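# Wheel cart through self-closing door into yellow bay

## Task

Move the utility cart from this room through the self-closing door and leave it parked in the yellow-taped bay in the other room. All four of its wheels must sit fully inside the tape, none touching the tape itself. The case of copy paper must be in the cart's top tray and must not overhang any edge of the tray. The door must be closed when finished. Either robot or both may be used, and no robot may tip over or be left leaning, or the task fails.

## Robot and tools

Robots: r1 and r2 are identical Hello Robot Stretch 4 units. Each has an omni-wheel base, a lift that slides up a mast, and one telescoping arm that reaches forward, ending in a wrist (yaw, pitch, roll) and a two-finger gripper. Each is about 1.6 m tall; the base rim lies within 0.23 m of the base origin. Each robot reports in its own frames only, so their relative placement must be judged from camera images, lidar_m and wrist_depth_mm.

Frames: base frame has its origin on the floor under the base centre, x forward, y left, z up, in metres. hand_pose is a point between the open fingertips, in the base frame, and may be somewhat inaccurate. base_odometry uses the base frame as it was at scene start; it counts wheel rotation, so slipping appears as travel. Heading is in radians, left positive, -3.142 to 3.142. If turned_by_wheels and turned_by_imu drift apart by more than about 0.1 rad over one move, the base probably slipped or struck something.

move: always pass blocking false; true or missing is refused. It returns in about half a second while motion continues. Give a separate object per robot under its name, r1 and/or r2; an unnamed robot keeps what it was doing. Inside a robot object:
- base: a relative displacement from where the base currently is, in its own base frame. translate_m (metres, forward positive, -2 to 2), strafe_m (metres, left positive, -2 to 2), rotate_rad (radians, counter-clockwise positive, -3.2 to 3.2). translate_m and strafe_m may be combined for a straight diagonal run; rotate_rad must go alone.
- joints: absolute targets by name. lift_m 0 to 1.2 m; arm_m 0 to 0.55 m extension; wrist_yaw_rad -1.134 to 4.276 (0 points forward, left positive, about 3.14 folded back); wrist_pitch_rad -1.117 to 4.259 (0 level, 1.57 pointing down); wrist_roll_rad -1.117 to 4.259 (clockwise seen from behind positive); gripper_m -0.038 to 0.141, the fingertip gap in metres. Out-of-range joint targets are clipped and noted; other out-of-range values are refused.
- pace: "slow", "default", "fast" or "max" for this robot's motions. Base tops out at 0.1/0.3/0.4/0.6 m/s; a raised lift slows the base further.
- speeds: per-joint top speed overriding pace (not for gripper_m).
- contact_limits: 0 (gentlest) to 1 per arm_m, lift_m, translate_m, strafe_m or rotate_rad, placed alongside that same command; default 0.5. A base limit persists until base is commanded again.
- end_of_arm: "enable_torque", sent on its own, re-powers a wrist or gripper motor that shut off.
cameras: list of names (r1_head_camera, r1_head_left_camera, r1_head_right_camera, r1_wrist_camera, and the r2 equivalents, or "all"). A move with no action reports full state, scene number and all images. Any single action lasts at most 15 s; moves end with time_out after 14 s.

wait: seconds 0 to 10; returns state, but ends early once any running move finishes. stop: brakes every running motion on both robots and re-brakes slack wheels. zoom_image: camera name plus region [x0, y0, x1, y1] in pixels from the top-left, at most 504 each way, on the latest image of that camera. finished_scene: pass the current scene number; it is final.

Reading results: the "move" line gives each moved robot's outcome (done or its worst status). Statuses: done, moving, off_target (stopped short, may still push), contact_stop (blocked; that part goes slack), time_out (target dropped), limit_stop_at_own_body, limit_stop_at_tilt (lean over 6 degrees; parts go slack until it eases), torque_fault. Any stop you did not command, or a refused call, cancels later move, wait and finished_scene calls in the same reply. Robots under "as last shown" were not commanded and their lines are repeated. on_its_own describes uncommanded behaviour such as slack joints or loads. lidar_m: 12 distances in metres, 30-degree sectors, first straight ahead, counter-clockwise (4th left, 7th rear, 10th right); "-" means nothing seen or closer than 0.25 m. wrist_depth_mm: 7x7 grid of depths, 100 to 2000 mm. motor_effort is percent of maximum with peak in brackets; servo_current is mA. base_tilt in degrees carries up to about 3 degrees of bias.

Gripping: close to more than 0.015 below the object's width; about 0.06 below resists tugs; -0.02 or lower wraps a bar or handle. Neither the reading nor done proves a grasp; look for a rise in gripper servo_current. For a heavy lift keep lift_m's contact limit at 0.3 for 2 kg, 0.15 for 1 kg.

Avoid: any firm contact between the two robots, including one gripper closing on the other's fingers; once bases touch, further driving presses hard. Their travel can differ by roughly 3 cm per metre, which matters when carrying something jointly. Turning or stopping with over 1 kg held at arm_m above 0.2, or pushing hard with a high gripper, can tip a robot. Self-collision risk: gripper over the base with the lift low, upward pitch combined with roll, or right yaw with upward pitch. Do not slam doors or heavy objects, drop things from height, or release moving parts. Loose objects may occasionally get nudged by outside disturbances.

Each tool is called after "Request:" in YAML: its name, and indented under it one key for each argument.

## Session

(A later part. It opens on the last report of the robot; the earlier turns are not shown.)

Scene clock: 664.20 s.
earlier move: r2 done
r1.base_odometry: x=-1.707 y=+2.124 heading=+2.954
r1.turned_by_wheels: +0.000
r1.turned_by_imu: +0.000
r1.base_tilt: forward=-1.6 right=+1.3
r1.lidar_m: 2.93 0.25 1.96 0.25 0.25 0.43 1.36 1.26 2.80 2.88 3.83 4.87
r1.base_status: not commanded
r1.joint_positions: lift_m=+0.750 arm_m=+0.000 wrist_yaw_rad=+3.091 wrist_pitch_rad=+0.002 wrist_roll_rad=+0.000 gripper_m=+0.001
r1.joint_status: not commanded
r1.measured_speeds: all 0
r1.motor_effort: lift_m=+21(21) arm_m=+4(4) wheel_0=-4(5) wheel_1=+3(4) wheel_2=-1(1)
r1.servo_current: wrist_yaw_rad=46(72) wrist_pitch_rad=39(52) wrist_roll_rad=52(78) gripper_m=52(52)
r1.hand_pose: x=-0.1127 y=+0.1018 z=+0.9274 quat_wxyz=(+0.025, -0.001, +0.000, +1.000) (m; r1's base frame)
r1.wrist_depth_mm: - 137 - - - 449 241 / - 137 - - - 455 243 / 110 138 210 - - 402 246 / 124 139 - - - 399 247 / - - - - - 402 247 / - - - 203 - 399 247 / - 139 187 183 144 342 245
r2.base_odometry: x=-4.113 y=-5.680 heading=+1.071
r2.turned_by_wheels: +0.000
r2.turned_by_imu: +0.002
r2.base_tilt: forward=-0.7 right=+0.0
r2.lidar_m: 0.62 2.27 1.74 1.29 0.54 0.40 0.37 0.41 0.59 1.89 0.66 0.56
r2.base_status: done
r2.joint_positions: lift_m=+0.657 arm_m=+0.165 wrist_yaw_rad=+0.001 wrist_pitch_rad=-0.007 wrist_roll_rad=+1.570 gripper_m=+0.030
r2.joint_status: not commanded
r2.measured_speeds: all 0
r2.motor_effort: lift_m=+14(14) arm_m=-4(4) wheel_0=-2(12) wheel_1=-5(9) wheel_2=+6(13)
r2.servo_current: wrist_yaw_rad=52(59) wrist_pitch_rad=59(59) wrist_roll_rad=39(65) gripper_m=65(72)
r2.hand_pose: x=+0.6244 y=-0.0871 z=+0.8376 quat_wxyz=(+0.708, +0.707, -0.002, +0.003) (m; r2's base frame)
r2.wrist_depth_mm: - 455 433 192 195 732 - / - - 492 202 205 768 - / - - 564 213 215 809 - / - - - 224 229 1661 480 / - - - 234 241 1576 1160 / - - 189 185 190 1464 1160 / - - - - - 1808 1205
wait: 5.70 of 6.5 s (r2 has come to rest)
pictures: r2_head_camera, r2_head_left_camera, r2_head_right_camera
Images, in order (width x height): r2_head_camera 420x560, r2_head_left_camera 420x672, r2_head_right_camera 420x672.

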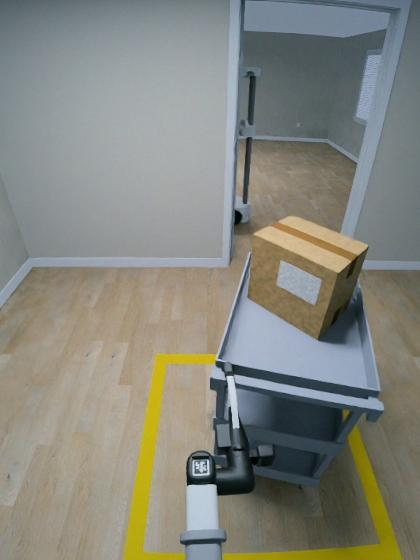

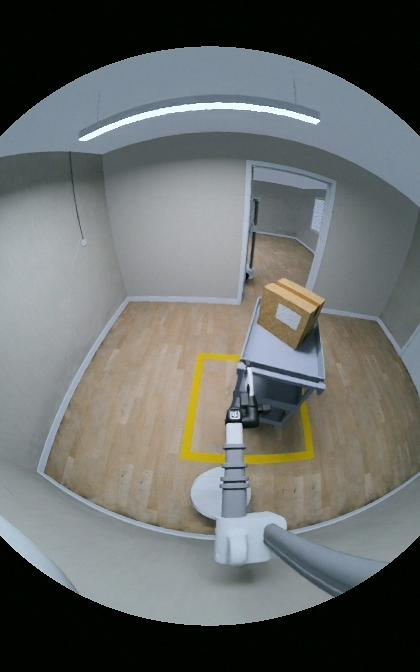

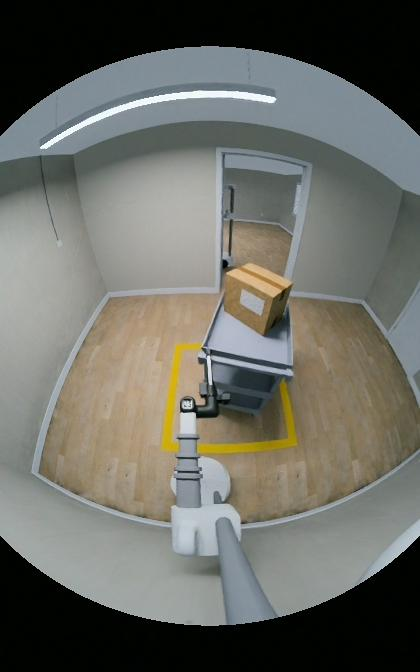

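Request:
move:
  blocking: false
  r2: {"base":{"translate_m":-0.08,"strafe_m":0.02},"pace":"slow"}

Request:
wait:
  seconds: 3

Request:
move:
  blocking: false
  r2: {"joints":{"gripper_m":0.12}}
  r1: {"base":{"translate_m":0.7,"strafe_m":-0.4},"pace":"fast"}

Request:
wait:
  seconds: 4
  cameras: ["r2_head_left_camera","r2_head_camera","r2_wrist_camera","r1_head_left_camera"]

Request:
wait:
  seconds: 4
  cameras: ["r2_head_camera","r1_head_right_camera"]

Scene clock: 675.10 s.
move: r2 moving
r1: as last shown
r1.lidar_m: 2.92 0.25 1.94 0.25 0.25 0.45 1.38 1.30 2.76 2.90 3.83 4.88
r1.motor_effort: lift_m=+21(21) arm_m=+4(4) wheel_0=-4(5) wheel_1=+3(3) wheel_2=-1(1)
r1.servo_current: wrist_yaw_rad=39(65) wrist_pitch_rad=46(52) wrist_roll_rad=46(52) gripper_m=46(52)
r1.wrist_depth_mm: - 137 - - - 445 241 / - 137 - - - 452 244 / 110 137 211 - - 397 247 / 124 139 - - - 399 246 / - - - - - 399 248 / - - - 204 - 397 247 / - 139 188 183 145 342 245
r2.base_odometry: x=-4.122 y=-5.690 heading=+1.071
r2.turned_by_wheels: +0.000
r2.turned_by_imu: +0.001
r2.base_tilt: forward=-0.7 right=+0.1
r2.lidar_m: 0.61 2.26 1.76 1.31 0.51 0.37 0.35 0.40 0.58 1.84 0.66 0.55
r2.base_status: translate_m moving; strafe_m moving
r2.joint_positions: lift_m=+0.657 arm_m=+0.165 wrist_yaw_rad=+0.001 wrist_pitch_rad=-0.007 wrist_roll_rad=+1.570 gripper_m=+0.030
r2.joint_status: not commanded
r2.measured_speeds: translate_m=-0.049 strafe_m=+0.012 rotate_rad=-0.001 lift_m=+0.000 arm_m=+0.000 wrist_yaw_rad=+0.000 wrist_pitch_rad=+0.000 wrist_roll_rad=+0.000
r2.motor_effort: lift_m=+14(14) arm_m=-4(4) wheel_0=-8(10) wheel_1=-6(7) wheel_2=+13(13)
r2.servo_current: wrist_yaw_rad=46(52) wrist_pitch_rad=52(52) wrist_roll_rad=46(59) gripper_m=52(65)
r2.hand_pose: x=+0.6244 y=-0.0871 z=+0.8376 quat_wxyz=(+0.708, +0.707, -0.002, +0.003) (m; r2's base frame)
r2.wrist_depth_mm: - 466 421 192 195 732 - / - - 488 203 205 788 - / - - 569 214 215 798 - / - - - 225 229 1863 480 / - - - 235 242 1576 1160 / - - 190 186 190 1464 1182 / - - - - - 1756 1229
pictures: none

Scene clock: 676.67 s.
earlier move: r2 done
r1.base_odometry: x=-1.707 y=+2.124 heading=+2.954
r1.turned_by_wheels: +0.000
r1.turned_by_imu: +0.000
r1.base_tilt: forward=-1.6 right=+1.2
r1.lidar_m: 2.91 0.25 1.96 0.25 0.25 0.46 1.38 1.30 2.79 2.88 3.82 4.86
r1.base_status: not commanded
r1.joint_positions: lift_m=+0.750 arm_m=+0.000 wrist_yaw_rad=+3.091 wrist_pitch_rad=+0.002 wrist_roll_rad=+0.000 gripper_m=+0.001
r1.joint_status: not commanded
r1.measured_speeds: all 0
r1.motor_effort: lift_m=+21(21) arm_m=+4(4) wheel_0=-5(5) wheel_1=+3(3) wheel_2=-1(1)
r1.servo_current: wrist_yaw_rad=52(65) wrist_pitch_rad=39(52) wrist_roll_rad=59(65) gripper_m=46(59)
r1.hand_pose: x=-0.1127 y=+0.1018 z=+0.9274 quat_wxyz=(+0.025, -0.001, +0.000, +1.000) (m; r1's base frame)
r1.wrist_depth_mm: - 137 - - - 449 240 / - 137 - - - 455 243 / 110 138 211 - - 397 245 / 124 139 - - - 399 248 / - - - - - 402 248 / - - - 204 - 399 247 / - 139 188 183 145 343 243
r2.base_odometry: x=-4.169 y=-5.741 heading=+1.071
r2.turned_by_wheels: +0.000
r2.turned_by_imu: +0.000
r2.base_tilt: forward=-0.7 right=+0.1
r2.lidar_m: 0.63 2.29 1.71 1.04 0.43 0.31 0.28 0.33 0.48 1.51 0.65 0.55
r2.base_status: done
r2.joint_positions: lift_m=+0.657 arm_m=+0.165 wrist_yaw_rad=+0.001 wrist_pitch_rad=-0.007 wrist_roll_rad=+1.570 gripper_m=+0.030
r2.joint_status: not commanded
r2.measured_speeds: all 0
r2.motor_effort: lift_m=+14(14) arm_m=-4(4) wheel_0=-2(10) wheel_1=-5(7) wheel_2=+7(13)
r2.servo_current: wrist_yaw_rad=39(59) wrist_pitch_rad=39(59) wrist_roll_rad=52(59) gripper_m=59(65)
r2.hand_pose: x=+0.6244 y=-0.0871 z=+0.8376 quat_wxyz=(+0.708, +0.707, -0.002, +0.003) (m; r2's base frame)
r2.wrist_depth_mm: - 466 418 187 191 732 - / - - 492 198 200 759 - / - - 564 211 211 - - / - - - 222 226 1863 488 / - - - 233 241 1576 1160 / - - 188 185 190 1464 1182 / - - - - - 1808 1229
wait: 1.57 of 3 s (r2 has come to rest)
pictures: none

Scene clock: 677.17 s.
move: r1 moving; r2 moving
r1.base_odometry: x=-1.747 y=+2.158 heading=+2.954
r1.turned_by_wheels: +0.000
r1.turned_by_imu: +0.000
r1.base_tilt: forward=-1.6 right=+1.3
r1.lidar_m: 2.90 2.08 1.96 0.25 0.25 0.47 1.34 1.33 2.78 2.86 3.83 4.82
r1.base_status: translate_m moving; strafe_m moving
r1.joint_positions: lift_m=+0.750 arm_m=+0.000 wrist_yaw_rad=+3.091 wrist_pitch_rad=+0.002 wrist_roll_rad=+0.000 gripper_m=+0.001
r1.joint_status: not commanded
r1.measured_speeds: translate_m=+0.177 strafe_m=-0.100 rotate_rad=+0.006 lift_m=+0.000 arm_m=+0.000 wrist_yaw_rad=+0.000 wrist_pitch_rad=+0.000 wrist_roll_rad=+0.000
r1.motor_effort: lift_m=+21(21) arm_m=+4(4) wheel_0=+11(13) wheel_1=+6(7) wheel_2=-12(12)
r1.servo_current: wrist_yaw_rad=46(65) wrist_pitch_rad=46(46) wrist_roll_rad=52(59) gripper_m=46(52)
r1.hand_pose: x=-0.1127 y=+0.1018 z=+0.9274 quat_wxyz=(+0.025, -0.001, +0.000, +1.000) (m; r1's base frame)
r1.wrist_depth_mm: - 137 - - - 402 248 / - 138 - - - 407 250 / 110 138 205 - - 415 251 / 124 139 - - - 421 254 / - 1366 - - - 421 254 / - 1430 1430 203 - 418 254 / - 132 187 183 155 355 251
r2.base_odometry: x=-4.169 y=-5.741 heading=+1.071
r2.turned_by_wheels: +0.000
r2.turned_by_imu: +0.000
r2.base_tilt: forward=-0.7 right=+0.1
r2.lidar_m: 0.62 2.31 1.74 1.04 0.43 0.31 0.28 0.31 0.47 1.56 0.67 0.55
r2.base_status: not commanded
r2.joint_positions: lift_m=+0.657 arm_m=+0.165 wrist_yaw_rad=+0.001 wrist_pitch_rad=-0.007 wrist_roll_rad=+1.570 gripper_m=+0.050
r2.joint_status: gripper_m moving
r2.measured_speeds: translate_m=+0.000 strafe_m=+0.000 rotate_rad=-0.001 lift_m=+0.000 arm_m=+0.000 wrist_yaw_rad=+0.000 wrist_pitch_rad=+0.000 wrist_roll_rad=+0.000
r2.motor_effort: lift_m=+14(14) arm_m=-4(4) wheel_0=-2(2) wheel_1=-5(5) wheel_2=+6(7)
r2.servo_current: wrist_yaw_rad=52(52) wrist_pitch_rad=46(52) wrist_roll_rad=39(52) gripper_m=78(91)
r2.hand_pose: x=+0.6244 y=-0.0871 z=+0.8376 quat_wxyz=(+0.708, +0.707, -0.002, +0.003) (m; r2's base frame)
r2.wrist_depth_mm: - 452 141 192 191 723 - / - - 488 201 202 768 - / - - 564 212 213 - - / - - - 223 230 1808 496 / - - - 237 242 1537 1160 / - - 189 211 191 262 1160 / - - - - - 1756 1229
pictures: none

Scene clock: 678.43 s.
earlier move: r1 moving; r2 done
r1.base_odometry: x=-2.099 y=+2.459 heading=+2.954
r1.turned_by_wheels: +0.000
r1.turned_by_imu: -0.001
r1.base_tilt: forward=-1.6 right=+1.3
r1.lidar_m: 2.91 2.06 1.95 2.02 1.48 0.38 1.67 1.94 2.78 2.86 3.75 4.38
r1.base_status: translate_m moving; strafe_m moving
r1.joint_positions: lift_m=+0.750 arm_m=+0.000 wrist_yaw_rad=+3.091 wrist_pitch_rad=+0.002 wrist_roll_rad=+0.000 gripper_m=+0.001
r1.joint_status: not commanded
r1.measured_speeds: translate_m=+0.347 strafe_m=-0.199 rotate_rad=-0.002 lift_m=+0.000 arm_m=+0.000 wrist_yaw_rad=+0.000 wrist_pitch_rad=+0.000 wrist_roll_rad=+0.000
r1.motor_effort: lift_m=+21(22) arm_m=+4(4) wheel_0=+6(13) wheel_1=+1(7) wheel_2=-5(12)
r1.servo_current: wrist_yaw_rad=46(72) wrist_pitch_rad=39(46) wrist_roll_rad=46(59) gripper_m=52(52)
r1.hand_pose: x=-0.1127 y=+0.1018 z=+0.9274 quat_wxyz=(+0.025, -0.001, +0.000, +1.000) (m; r1's base frame)
r1.wrist_depth_mm: - 137 1808 - 484 - - / - 137 1808 - 480 - - / 110 138 204 - 488 - - / 124 138 285 - 480 - - / - - 1808 - 480 - - / - - 186 202 484 - - / - - 179 183 155 - -
r2.base_odometry: x=-4.169 y=-5.741 heading=+1.071
r2.turned_by_wheels: +0.000
r2.turned_by_imu: +0.000
r2.base_tilt: forward=-0.7 right=+0.1
r2.lidar_m: 0.62 2.27 1.71 1.06 0.42 0.32 0.28 0.33 0.47 1.54 0.65 0.56
r2.base_status: not commanded
r2.joint_positions: lift_m=+0.657 arm_m=+0.165 wrist_yaw_rad=+0.001 wrist_pitch_rad=-0.001 wrist_roll_rad=+1.570 gripper_m=+0.120
r2.joint_status: all done
r2.measured_speeds: all 0
r2.motor_effort: lift_m=+14(14) arm_m=-4(4) wheel_0=-2(2) wheel_1=-5(5) wheel_2=+5(7)
r2.servo_current: wrist_yaw_rad=46(59) wrist_pitch_rad=39(52) wrist_roll_rad=46(59) gripper_m=52(117)
r2.hand_pose: x=+0.6244 y=-0.0871 z=+0.8360 quat_wxyz=(+0.708, +0.707, +0.000, +0.001) (m; r2's base frame)
r2.wrist_depth_mm: - 449 141 195 197 732 - / - 530 150 204 209 768 - / - - 554 215 221 - - / - - 168 228 - 1661 449 / - - 178 239 248 1464 1118 / - - 189 240 200 263 1098 / - - - - - 1661 1160
wait: 1.27 of 4 s (r2 has come to rest)
pictures: r1_head_left_camera, r2_head_camera, r2_head_left_camera, r2_wrist_camera
Images, in order (width x height): r1_head_left_camera 420x672, r2_head_camera 420x560, r2_head_left_camera 420x672, r2_wrist_camera 616x392.

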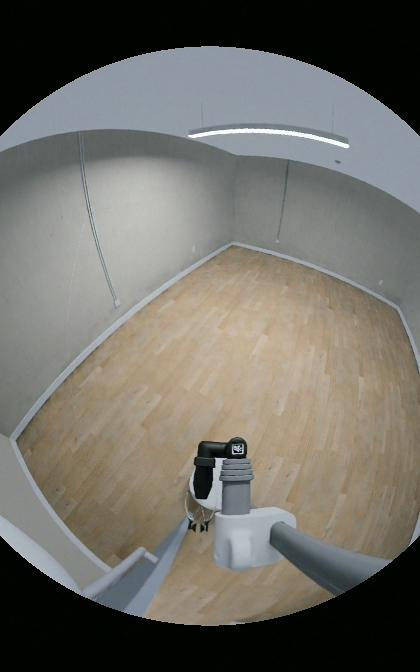

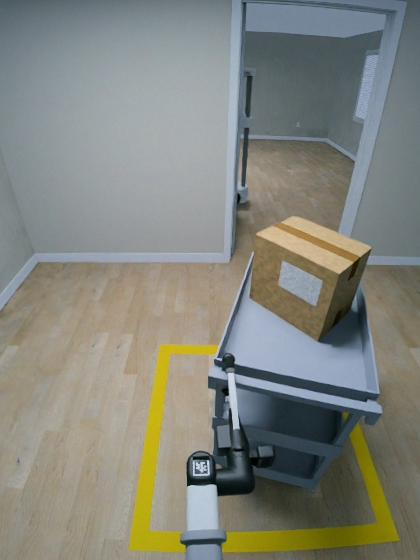

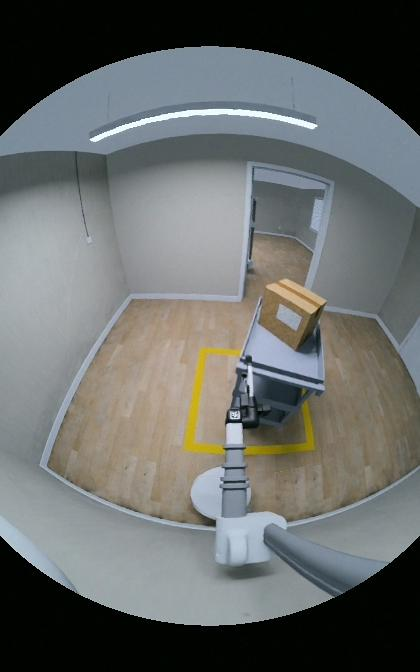

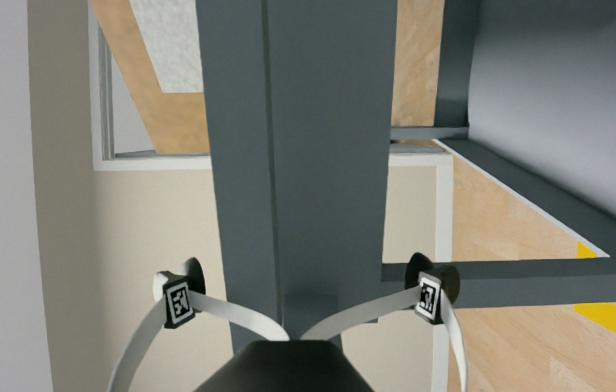

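Scene clock: 679.93 s.
earlier move: r1 done
r1.base_odometry: x=-2.320 y=+2.648 heading=+2.954
r1.turned_by_wheels: +0.000
r1.turned_by_imu: -0.001
r1.base_tilt: forward=-1.6 right=+1.3
r1.lidar_m: 2.93 2.09 1.96 2.04 1.77 1.17 0.92 2.33 2.77 2.83 3.77 4.09
r1.base_status: done
r1.joint_positions: lift_m=+0.750 arm_m=+0.000 wrist_yaw_rad=+3.091 wrist_pitch_rad=+0.002 wrist_roll_rad=+0.000 gripper_m=+0.001
r1.joint_status: not commanded
r1.measured_speeds: all 0
r1.motor_effort: lift_m=+21(22) arm_m=+4(4) wheel_0=+0(13) wheel_1=+2(7) wheel_2=+0(12)
r1.servo_current: wrist_yaw_rad=39(72) wrist_pitch_rad=46(52) wrist_roll_rad=33(72) gripper_m=46(52)
r1.hand_pose: x=-0.1127 y=+0.1018 z=+0.9274 quat_wxyz=(+0.025, -0.001, +0.000, +1.000) (m; r1's base frame)
r1.wrist_depth_mm: - 136 - - - - - / - 137 - - - 1618 - / 110 138 205 - - 1576 - / 124 139 282 - - - - / - - - - - 1576 - / - - - 202 175 1618 - / - - 182 145 135 - -
r2.base_odometry: x=-4.169 y=-5.741 heading=+1.071
r2.turned_by_wheels: +0.000
r2.turned_by_imu: +0.000
r2.base_tilt: forward=-0.7 right=+0.1
r2.lidar_m: 0.64 2.28 1.70 1.04 0.41 0.31 0.29 0.33 0.46 1.53 0.64 0.56
r2.base_status: not commanded
r2.joint_positions: lift_m=+0.657 arm_m=+0.165 wrist_yaw_rad=+0.001 wrist_pitch_rad=-0.001 wrist_roll_rad=+1.570 gripper_m=+0.120
r2.joint_status: all done
r2.measured_speeds: all 0
r2.motor_effort: lift_m=+14(14) arm_m=-4(4) wheel_0=-2(2) wheel_1=-5(5) wheel_2=+5(7)
r2.servo_current: wrist_yaw_rad=52(59) wrist_pitch_rad=39(52) wrist_roll_rad=39(59) gripper_m=59(117)
r2.hand_pose: x=+0.6244 y=-0.0871 z=+0.8360 quat_wxyz=(+0.708, +0.707, +0.000, +0.001) (m; r2's base frame)
r2.wrist_depth_mm: - 445 141 195 196 723 - / - 530 150 204 209 778 - / - - 549 216 809 - - / - - 168 228 - 1708 445 / - - 179 239 247 1499 1098 / - - 189 241 200 264 1098 / - - - - - 1661 1138
wait: 1.50 of 4 s (r1 has come to rest)
pictures: r1_head_right_camera, r2_head_camera
Images, in order (width x height): r1_head_right_camera 420x672, r2_head_camera 420x560.

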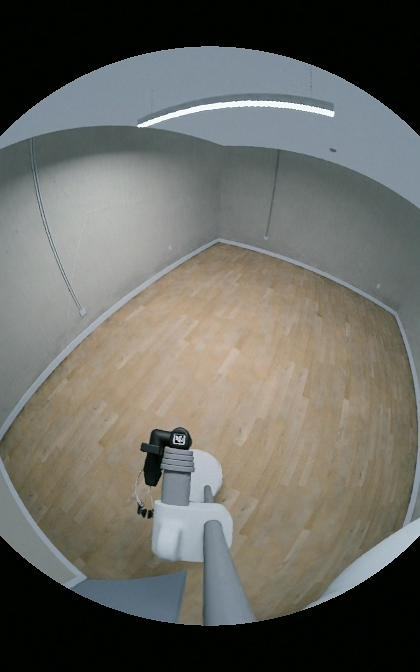

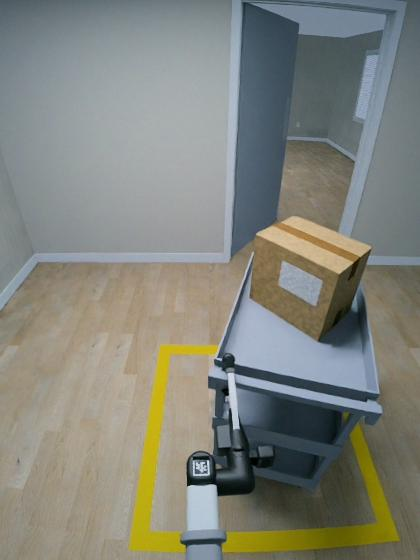

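Request:
move:
  blocking: false
  r2: {"joints":{"arm_m":0.0}}

Request:
wait:
  seconds: 2

Request:
move:
  blocking: false
  r2: {"base":{"strafe_m":-0.75},"joints":{"wrist_yaw_rad":3.0,"lift_m":0.85}}

Request:
wait:
  seconds: 5
  cameras: ["r2_head_left_camera","r2_head_camera","r2_wrist_camera","r1_head_left_camera"]

Request:
zoom_image:
  camera: "r2_head_camera"
  region: [0, 200, 300, 500]

Scene clock: 686.23 s.
move: r2 moving
r1: as last shown
r1.turned_by_imu: +0.000
r1.lidar_m: 2.93 2.08 1.98 2.04 1.78 1.68 1.75 2.35 2.74 2.84 3.76 4.08
r1.motor_effort: lift_m=+21(21) arm_m=+4(4) wheel_0=+0(1) wheel_1=+1(2) wheel_2=+0(0)
r1.servo_current: wrist_yaw_rad=39(65) wrist_pitch_rad=46(46) wrist_roll_rad=39(59) gripper_m=46(52)
r1.wrist_depth_mm: - 137 - - - - - / - 138 - - - 1618 - / 110 138 210 - - - - / 124 139 - - - - - / - - - - - - - / - - - 203 175 - - / - - 187 146 135 - -
r2.base_odometry: x=-4.169 y=-5.741 heading=+1.071
r2.turned_by_wheels: +0.000
r2.turned_by_imu: +0.001
r2.base_tilt: forward=-0.6 right=+0.1
r2.lidar_m: 0.59 2.28 1.73 1.04 0.44 0.32 0.28 0.31 0.47 1.53 0.62 0.57
r2.base_status: not commanded
r2.joint_positions: lift_m=+0.657 arm_m=+0.114 wrist_yaw_rad=+0.001 wrist_pitch_rad=-0.001 wrist_roll_rad=+1.570 gripper_m=+0.120
r2.joint_status: arm_m moving
r2.measured_speeds: translate_m=+0.000 strafe_m=+0.000 rotate_rad=+0.000 lift_m=+0.000 arm_m=-0.195 wrist_yaw_rad=+0.000 wrist_pitch_rad=+0.000 wrist_roll_rad=+0.000
r2.motor_effort: lift_m=+14(14) arm_m=-7(10) wheel_0=-3(3) wheel_1=-4(5) wheel_2=+4(5)
r2.servo_current: wrist_yaw_rad=52(52) wrist_pitch_rad=39(46) wrist_roll_rad=39(59) gripper_m=52(52)
r2.hand_pose: x=+0.5739 y=-0.0871 z=+0.8359 quat_wxyz=(+0.708, +0.707, +0.000, +0.001) (m; r2's base frame)
r2.wrist_depth_mm: - 480 449 236 - 778 - / - - 521 248 820 - - / - - 580 263 866 - - / - - - 274 - 1708 480 / - - - 291 310 324 322 / - - 198 253 198 1397 1160 / - - - - - 1661 1160
pictures: none

Scene clock: 687.30 s.
earlier move: r2 done
r1.base_odometry: x=-2.320 y=+2.648 heading=+2.954
r1.turned_by_wheels: +0.000
r1.turned_by_imu: +0.000
r1.base_tilt: forward=-1.6 right=+1.3
r1.lidar_m: 2.95 2.06 1.95 2.04 1.78 1.67 1.73 2.31 2.74 2.85 3.77 4.07
r1.base_status: not commanded
r1.joint_positions: lift_m=+0.750 arm_m=+0.000 wrist_yaw_rad=+3.091 wrist_pitch_rad=+0.002 wrist_roll_rad=+0.000 gripper_m=+0.001
r1.joint_status: not commanded
r1.measured_speeds: all 0
r1.motor_effort: lift_m=+21(21) arm_m=+4(4) wheel_0=+0(1) wheel_1=+2(2) wheel_2=+0(0)
r1.servo_current: wrist_yaw_rad=46(65) wrist_pitch_rad=33(46) wrist_roll_rad=59(59) gripper_m=52(52)
r1.hand_pose: x=-0.1127 y=+0.1018 z=+0.9274 quat_wxyz=(+0.025, -0.001, +0.000, +1.000) (m; r1's base frame)
r1.wrist_depth_mm: - 137 - - - - - / - 137 - - - 1576 - / 110 138 210 - - - - / 124 139 - - - - - / - - - - - - - / - - - 203 175 - - / - - 187 146 135 - -
r2.base_odometry: x=-4.169 y=-5.741 heading=+1.071
r2.turned_by_wheels: +0.000
r2.turned_by_imu: +0.000
r2.base_tilt: forward=-0.7 right=+0.1
r2.lidar_m: 0.56 2.31 1.73 1.04 0.41 0.31 0.28 0.31 0.46 1.51 0.65 0.54
r2.base_status: not commanded
r2.joint_positions: lift_m=+0.657 arm_m=+0.000 wrist_yaw_rad=+0.001 wrist_pitch_rad=-0.001 wrist_roll_rad=+1.570 gripper_m=+0.120
r2.joint_status: all done
r2.measured_speeds: all 0
r2.motor_effort: lift_m=+14(14) arm_m=-7(11) wheel_0=-2(3) wheel_1=-5(5) wheel_2=+5(5)
r2.servo_current: wrist_yaw_rad=52(59) wrist_pitch_rad=39(46) wrist_roll_rad=39(59) gripper_m=46(59)
r2.hand_pose: x=+0.4596 y=-0.0871 z=+0.8359 quat_wxyz=(+0.708, +0.707, +0.000, +0.001) (m; r2's base frame)
r2.wrist_depth_mm: - - 544 336 - - - / - - 615 351 - - - / - - 723 366 - - - / - - - 389 - - 402 / - - - 407 436 433 424 / - - 198 364 200 1499 1182 / - - - - - 1708 1138
wait: 1.07 of 2 s (r2 has come to rest)
pictures: none

Scene clock: 687.80 s.
move: r2 moving
r1: as last shown
r1.lidar_m: 2.94 2.09 1.96 2.04 1.78 1.68 1.77 2.37 2.77 2.84 3.77 4.07
r1.servo_current: wrist_yaw_rad=33(65) wrist_pitch_rad=39(46) wrist_roll_rad=52(59) gripper_m=46(52)
r1.wrist_depth_mm: - 137 - - - - - / - 137 - - - 1576 - / 110 138 210 - - - - / 124 139 - - - - - / - - - - - - - / - - - 203 175 - - / - - 188 146 135 - -
r2.base_odometry: x=-4.137 y=-5.758 heading=+1.071
r2.turned_by_wheels: +0.000
r2.turned_by_imu: +0.000
r2.base_tilt: forward=-0.7 right=+0.1
r2.lidar_m: 0.54 2.33 1.74 1.05 0.43 0.31 0.31 0.32 0.49 1.51 3.16 0.55
r2.base_status: strafe_m moving
r2.joint_positions: lift_m=+0.695 arm_m=+0.000 wrist_yaw_rad=+0.565 wrist_pitch_rad=-0.001 wrist_roll_rad=+1.570 gripper_m=+0.120
r2.joint_status: lift_m moving; wrist_yaw_rad moving
r2.measured_speeds: translate_m=+0.001 strafe_m=-0.141 rotate_rad=-0.006 lift_m=+0.146 arm_m=+0.000 wrist_yaw_rad=+1.746 wrist_pitch_rad=+0.000 wrist_roll_rad=+0.000
r2.motor_effort: lift_m=+22(24) arm_m=-7(7) wheel_0=+10(13) wheel_1=-12(12) wheel_2=-1(4)
r2.servo_current: wrist_yaw_rad=91(150) wrist_pitch_rad=33(39) wrist_roll_rad=59(59) gripper_m=52(52)
r2.hand_pose: x=+0.4615 y=+0.0804 z=+0.8732 quat_wxyz=(+0.679, +0.679, +0.196, +0.197) (m; r2's base frame)
r2.wrist_depth_mm: - - - 268 324 1576 459 / - - - 306 355 1537 1138 / - - - - - 1756 1205 / - - - - - 1808 1205 / - - - - - 1618 1229 / - - 198 - 200 1537 1205 / - - - - - 1808 1229
pictures: none

Scene clock: 691.13 s.
earlier move: r2 done
r1.base_odometry: x=-2.320 y=+2.648 heading=+2.954
r1.turned_by_wheels: +0.000
r1.turned_by_imu: +0.000
r1.base_tilt: forward=-1.6 right=+1.3
r1.lidar_m: 2.92 2.07 1.96 2.03 1.79 1.68 1.74 2.35 2.75 2.85 3.73 4.06
r1.base_status: not commanded
r1.joint_positions: lift_m=+0.750 arm_m=+0.000 wrist_yaw_rad=+3.091 wrist_pitch_rad=+0.002 wrist_roll_rad=+0.000 gripper_m=+0.001
r1.joint_status: not commanded
r1.measured_speeds: all 0
r1.motor_effort: lift_m=+21(22) arm_m=+4(4) wheel_0=+0(1) wheel_1=+1(2) wheel_2=+0(1)
r1.servo_current: wrist_yaw_rad=39(65) wrist_pitch_rad=46(52) wrist_roll_rad=52(72) gripper_m=46(52)
r1.hand_pose: x=-0.1127 y=+0.1018 z=+0.9274 quat_wxyz=(+0.025, -0.001, +0.000, +1.000) (m; r1's base frame)
r1.wrist_depth_mm: - 137 - - - - - / - 137 - - - 1618 - / 110 138 211 - - - - / 124 139 - - - - - / - - - - - - - / - - - 203 175 - - / - - 188 146 135 - -
r2.base_odometry: x=-3.511 y=-6.100 heading=+1.071
r2.turned_by_wheels: +0.000
r2.turned_by_imu: +0.001
r2.base_tilt: forward=-0.7 right=+0.1
r2.lidar_m: 0.77 0.51 0.80 1.17 0.47 0.35 0.32 0.36 0.54 1.70 2.42 2.52
r2.base_status: done
r2.joint_positions: lift_m=+0.850 arm_m=+0.000 wrist_yaw_rad=+2.997 wrist_pitch_rad=-0.001 wrist_roll_rad=+1.570 gripper_m=+0.120
r2.joint_status: all done
r2.measured_speeds: all 0
r2.motor_effort: lift_m=+21(25) arm_m=-6(7) wheel_0=+2(14) wheel_1=+0(12) wheel_2=+0(4)
r2.servo_current: wrist_yaw_rad=52(156) wrist_pitch_rad=39(46) wrist_roll_rad=52(59) gripper_m=46(59)
r2.hand_pose: x=-0.1017 y=+0.1280 z=+1.0283 quat_wxyz=(+0.051, +0.051, +0.705, +0.706) (m; r2's base frame)
r2.wrist_depth_mm: - - - - - - - / - - - - - - - / - - - - - - - / - - - - - - - / - - - - - - - / - 186 191 - 186 - - / - - 273 - - - -
wait: 3.33 of 5 s (r2 has come to rest)
pictures: r1_head_left_camera, r2_head_camera, r2_head_left_camera, r2_wrist_camera
Images, in order (width x height): r1_head_left_camera 420x672, r2_head_camera 420x560, r2_head_left_camera 420x672, r2_wrist_camera 616x392.

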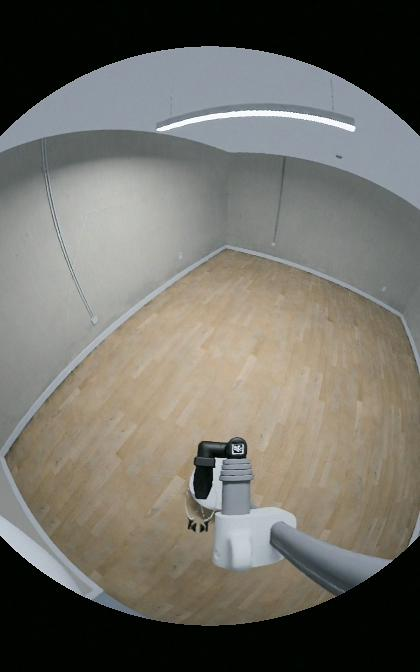

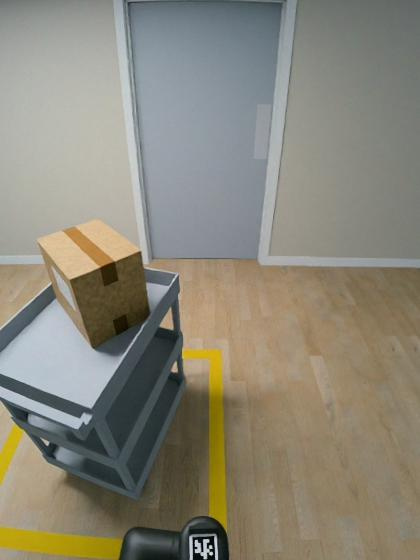

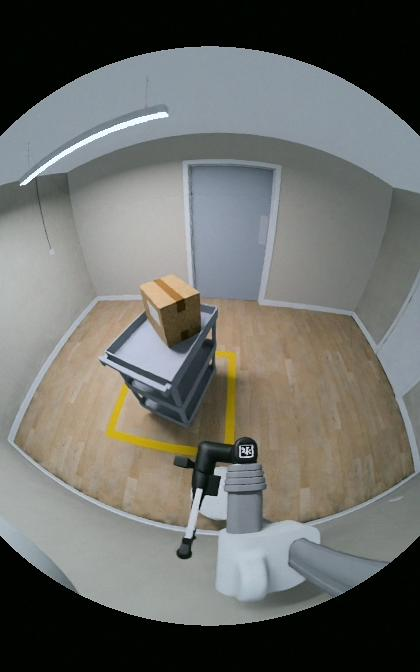

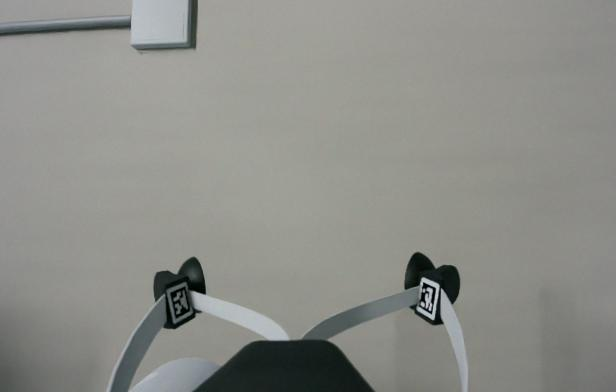

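Scaled by 1.680 from the camera's 420x560 image, which has a finer 1200x1600 frame.

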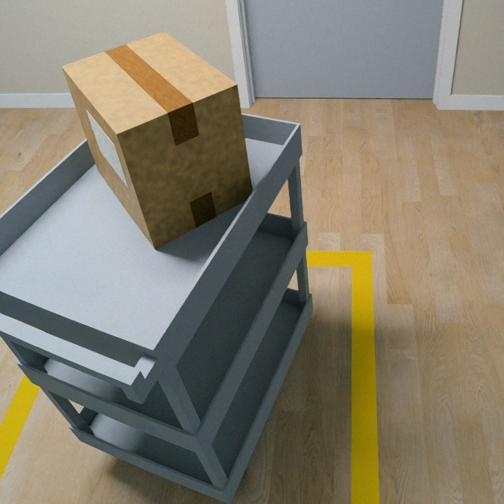

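Request:
finished_scene:
  scene: 1

The scene is finished: the task was done.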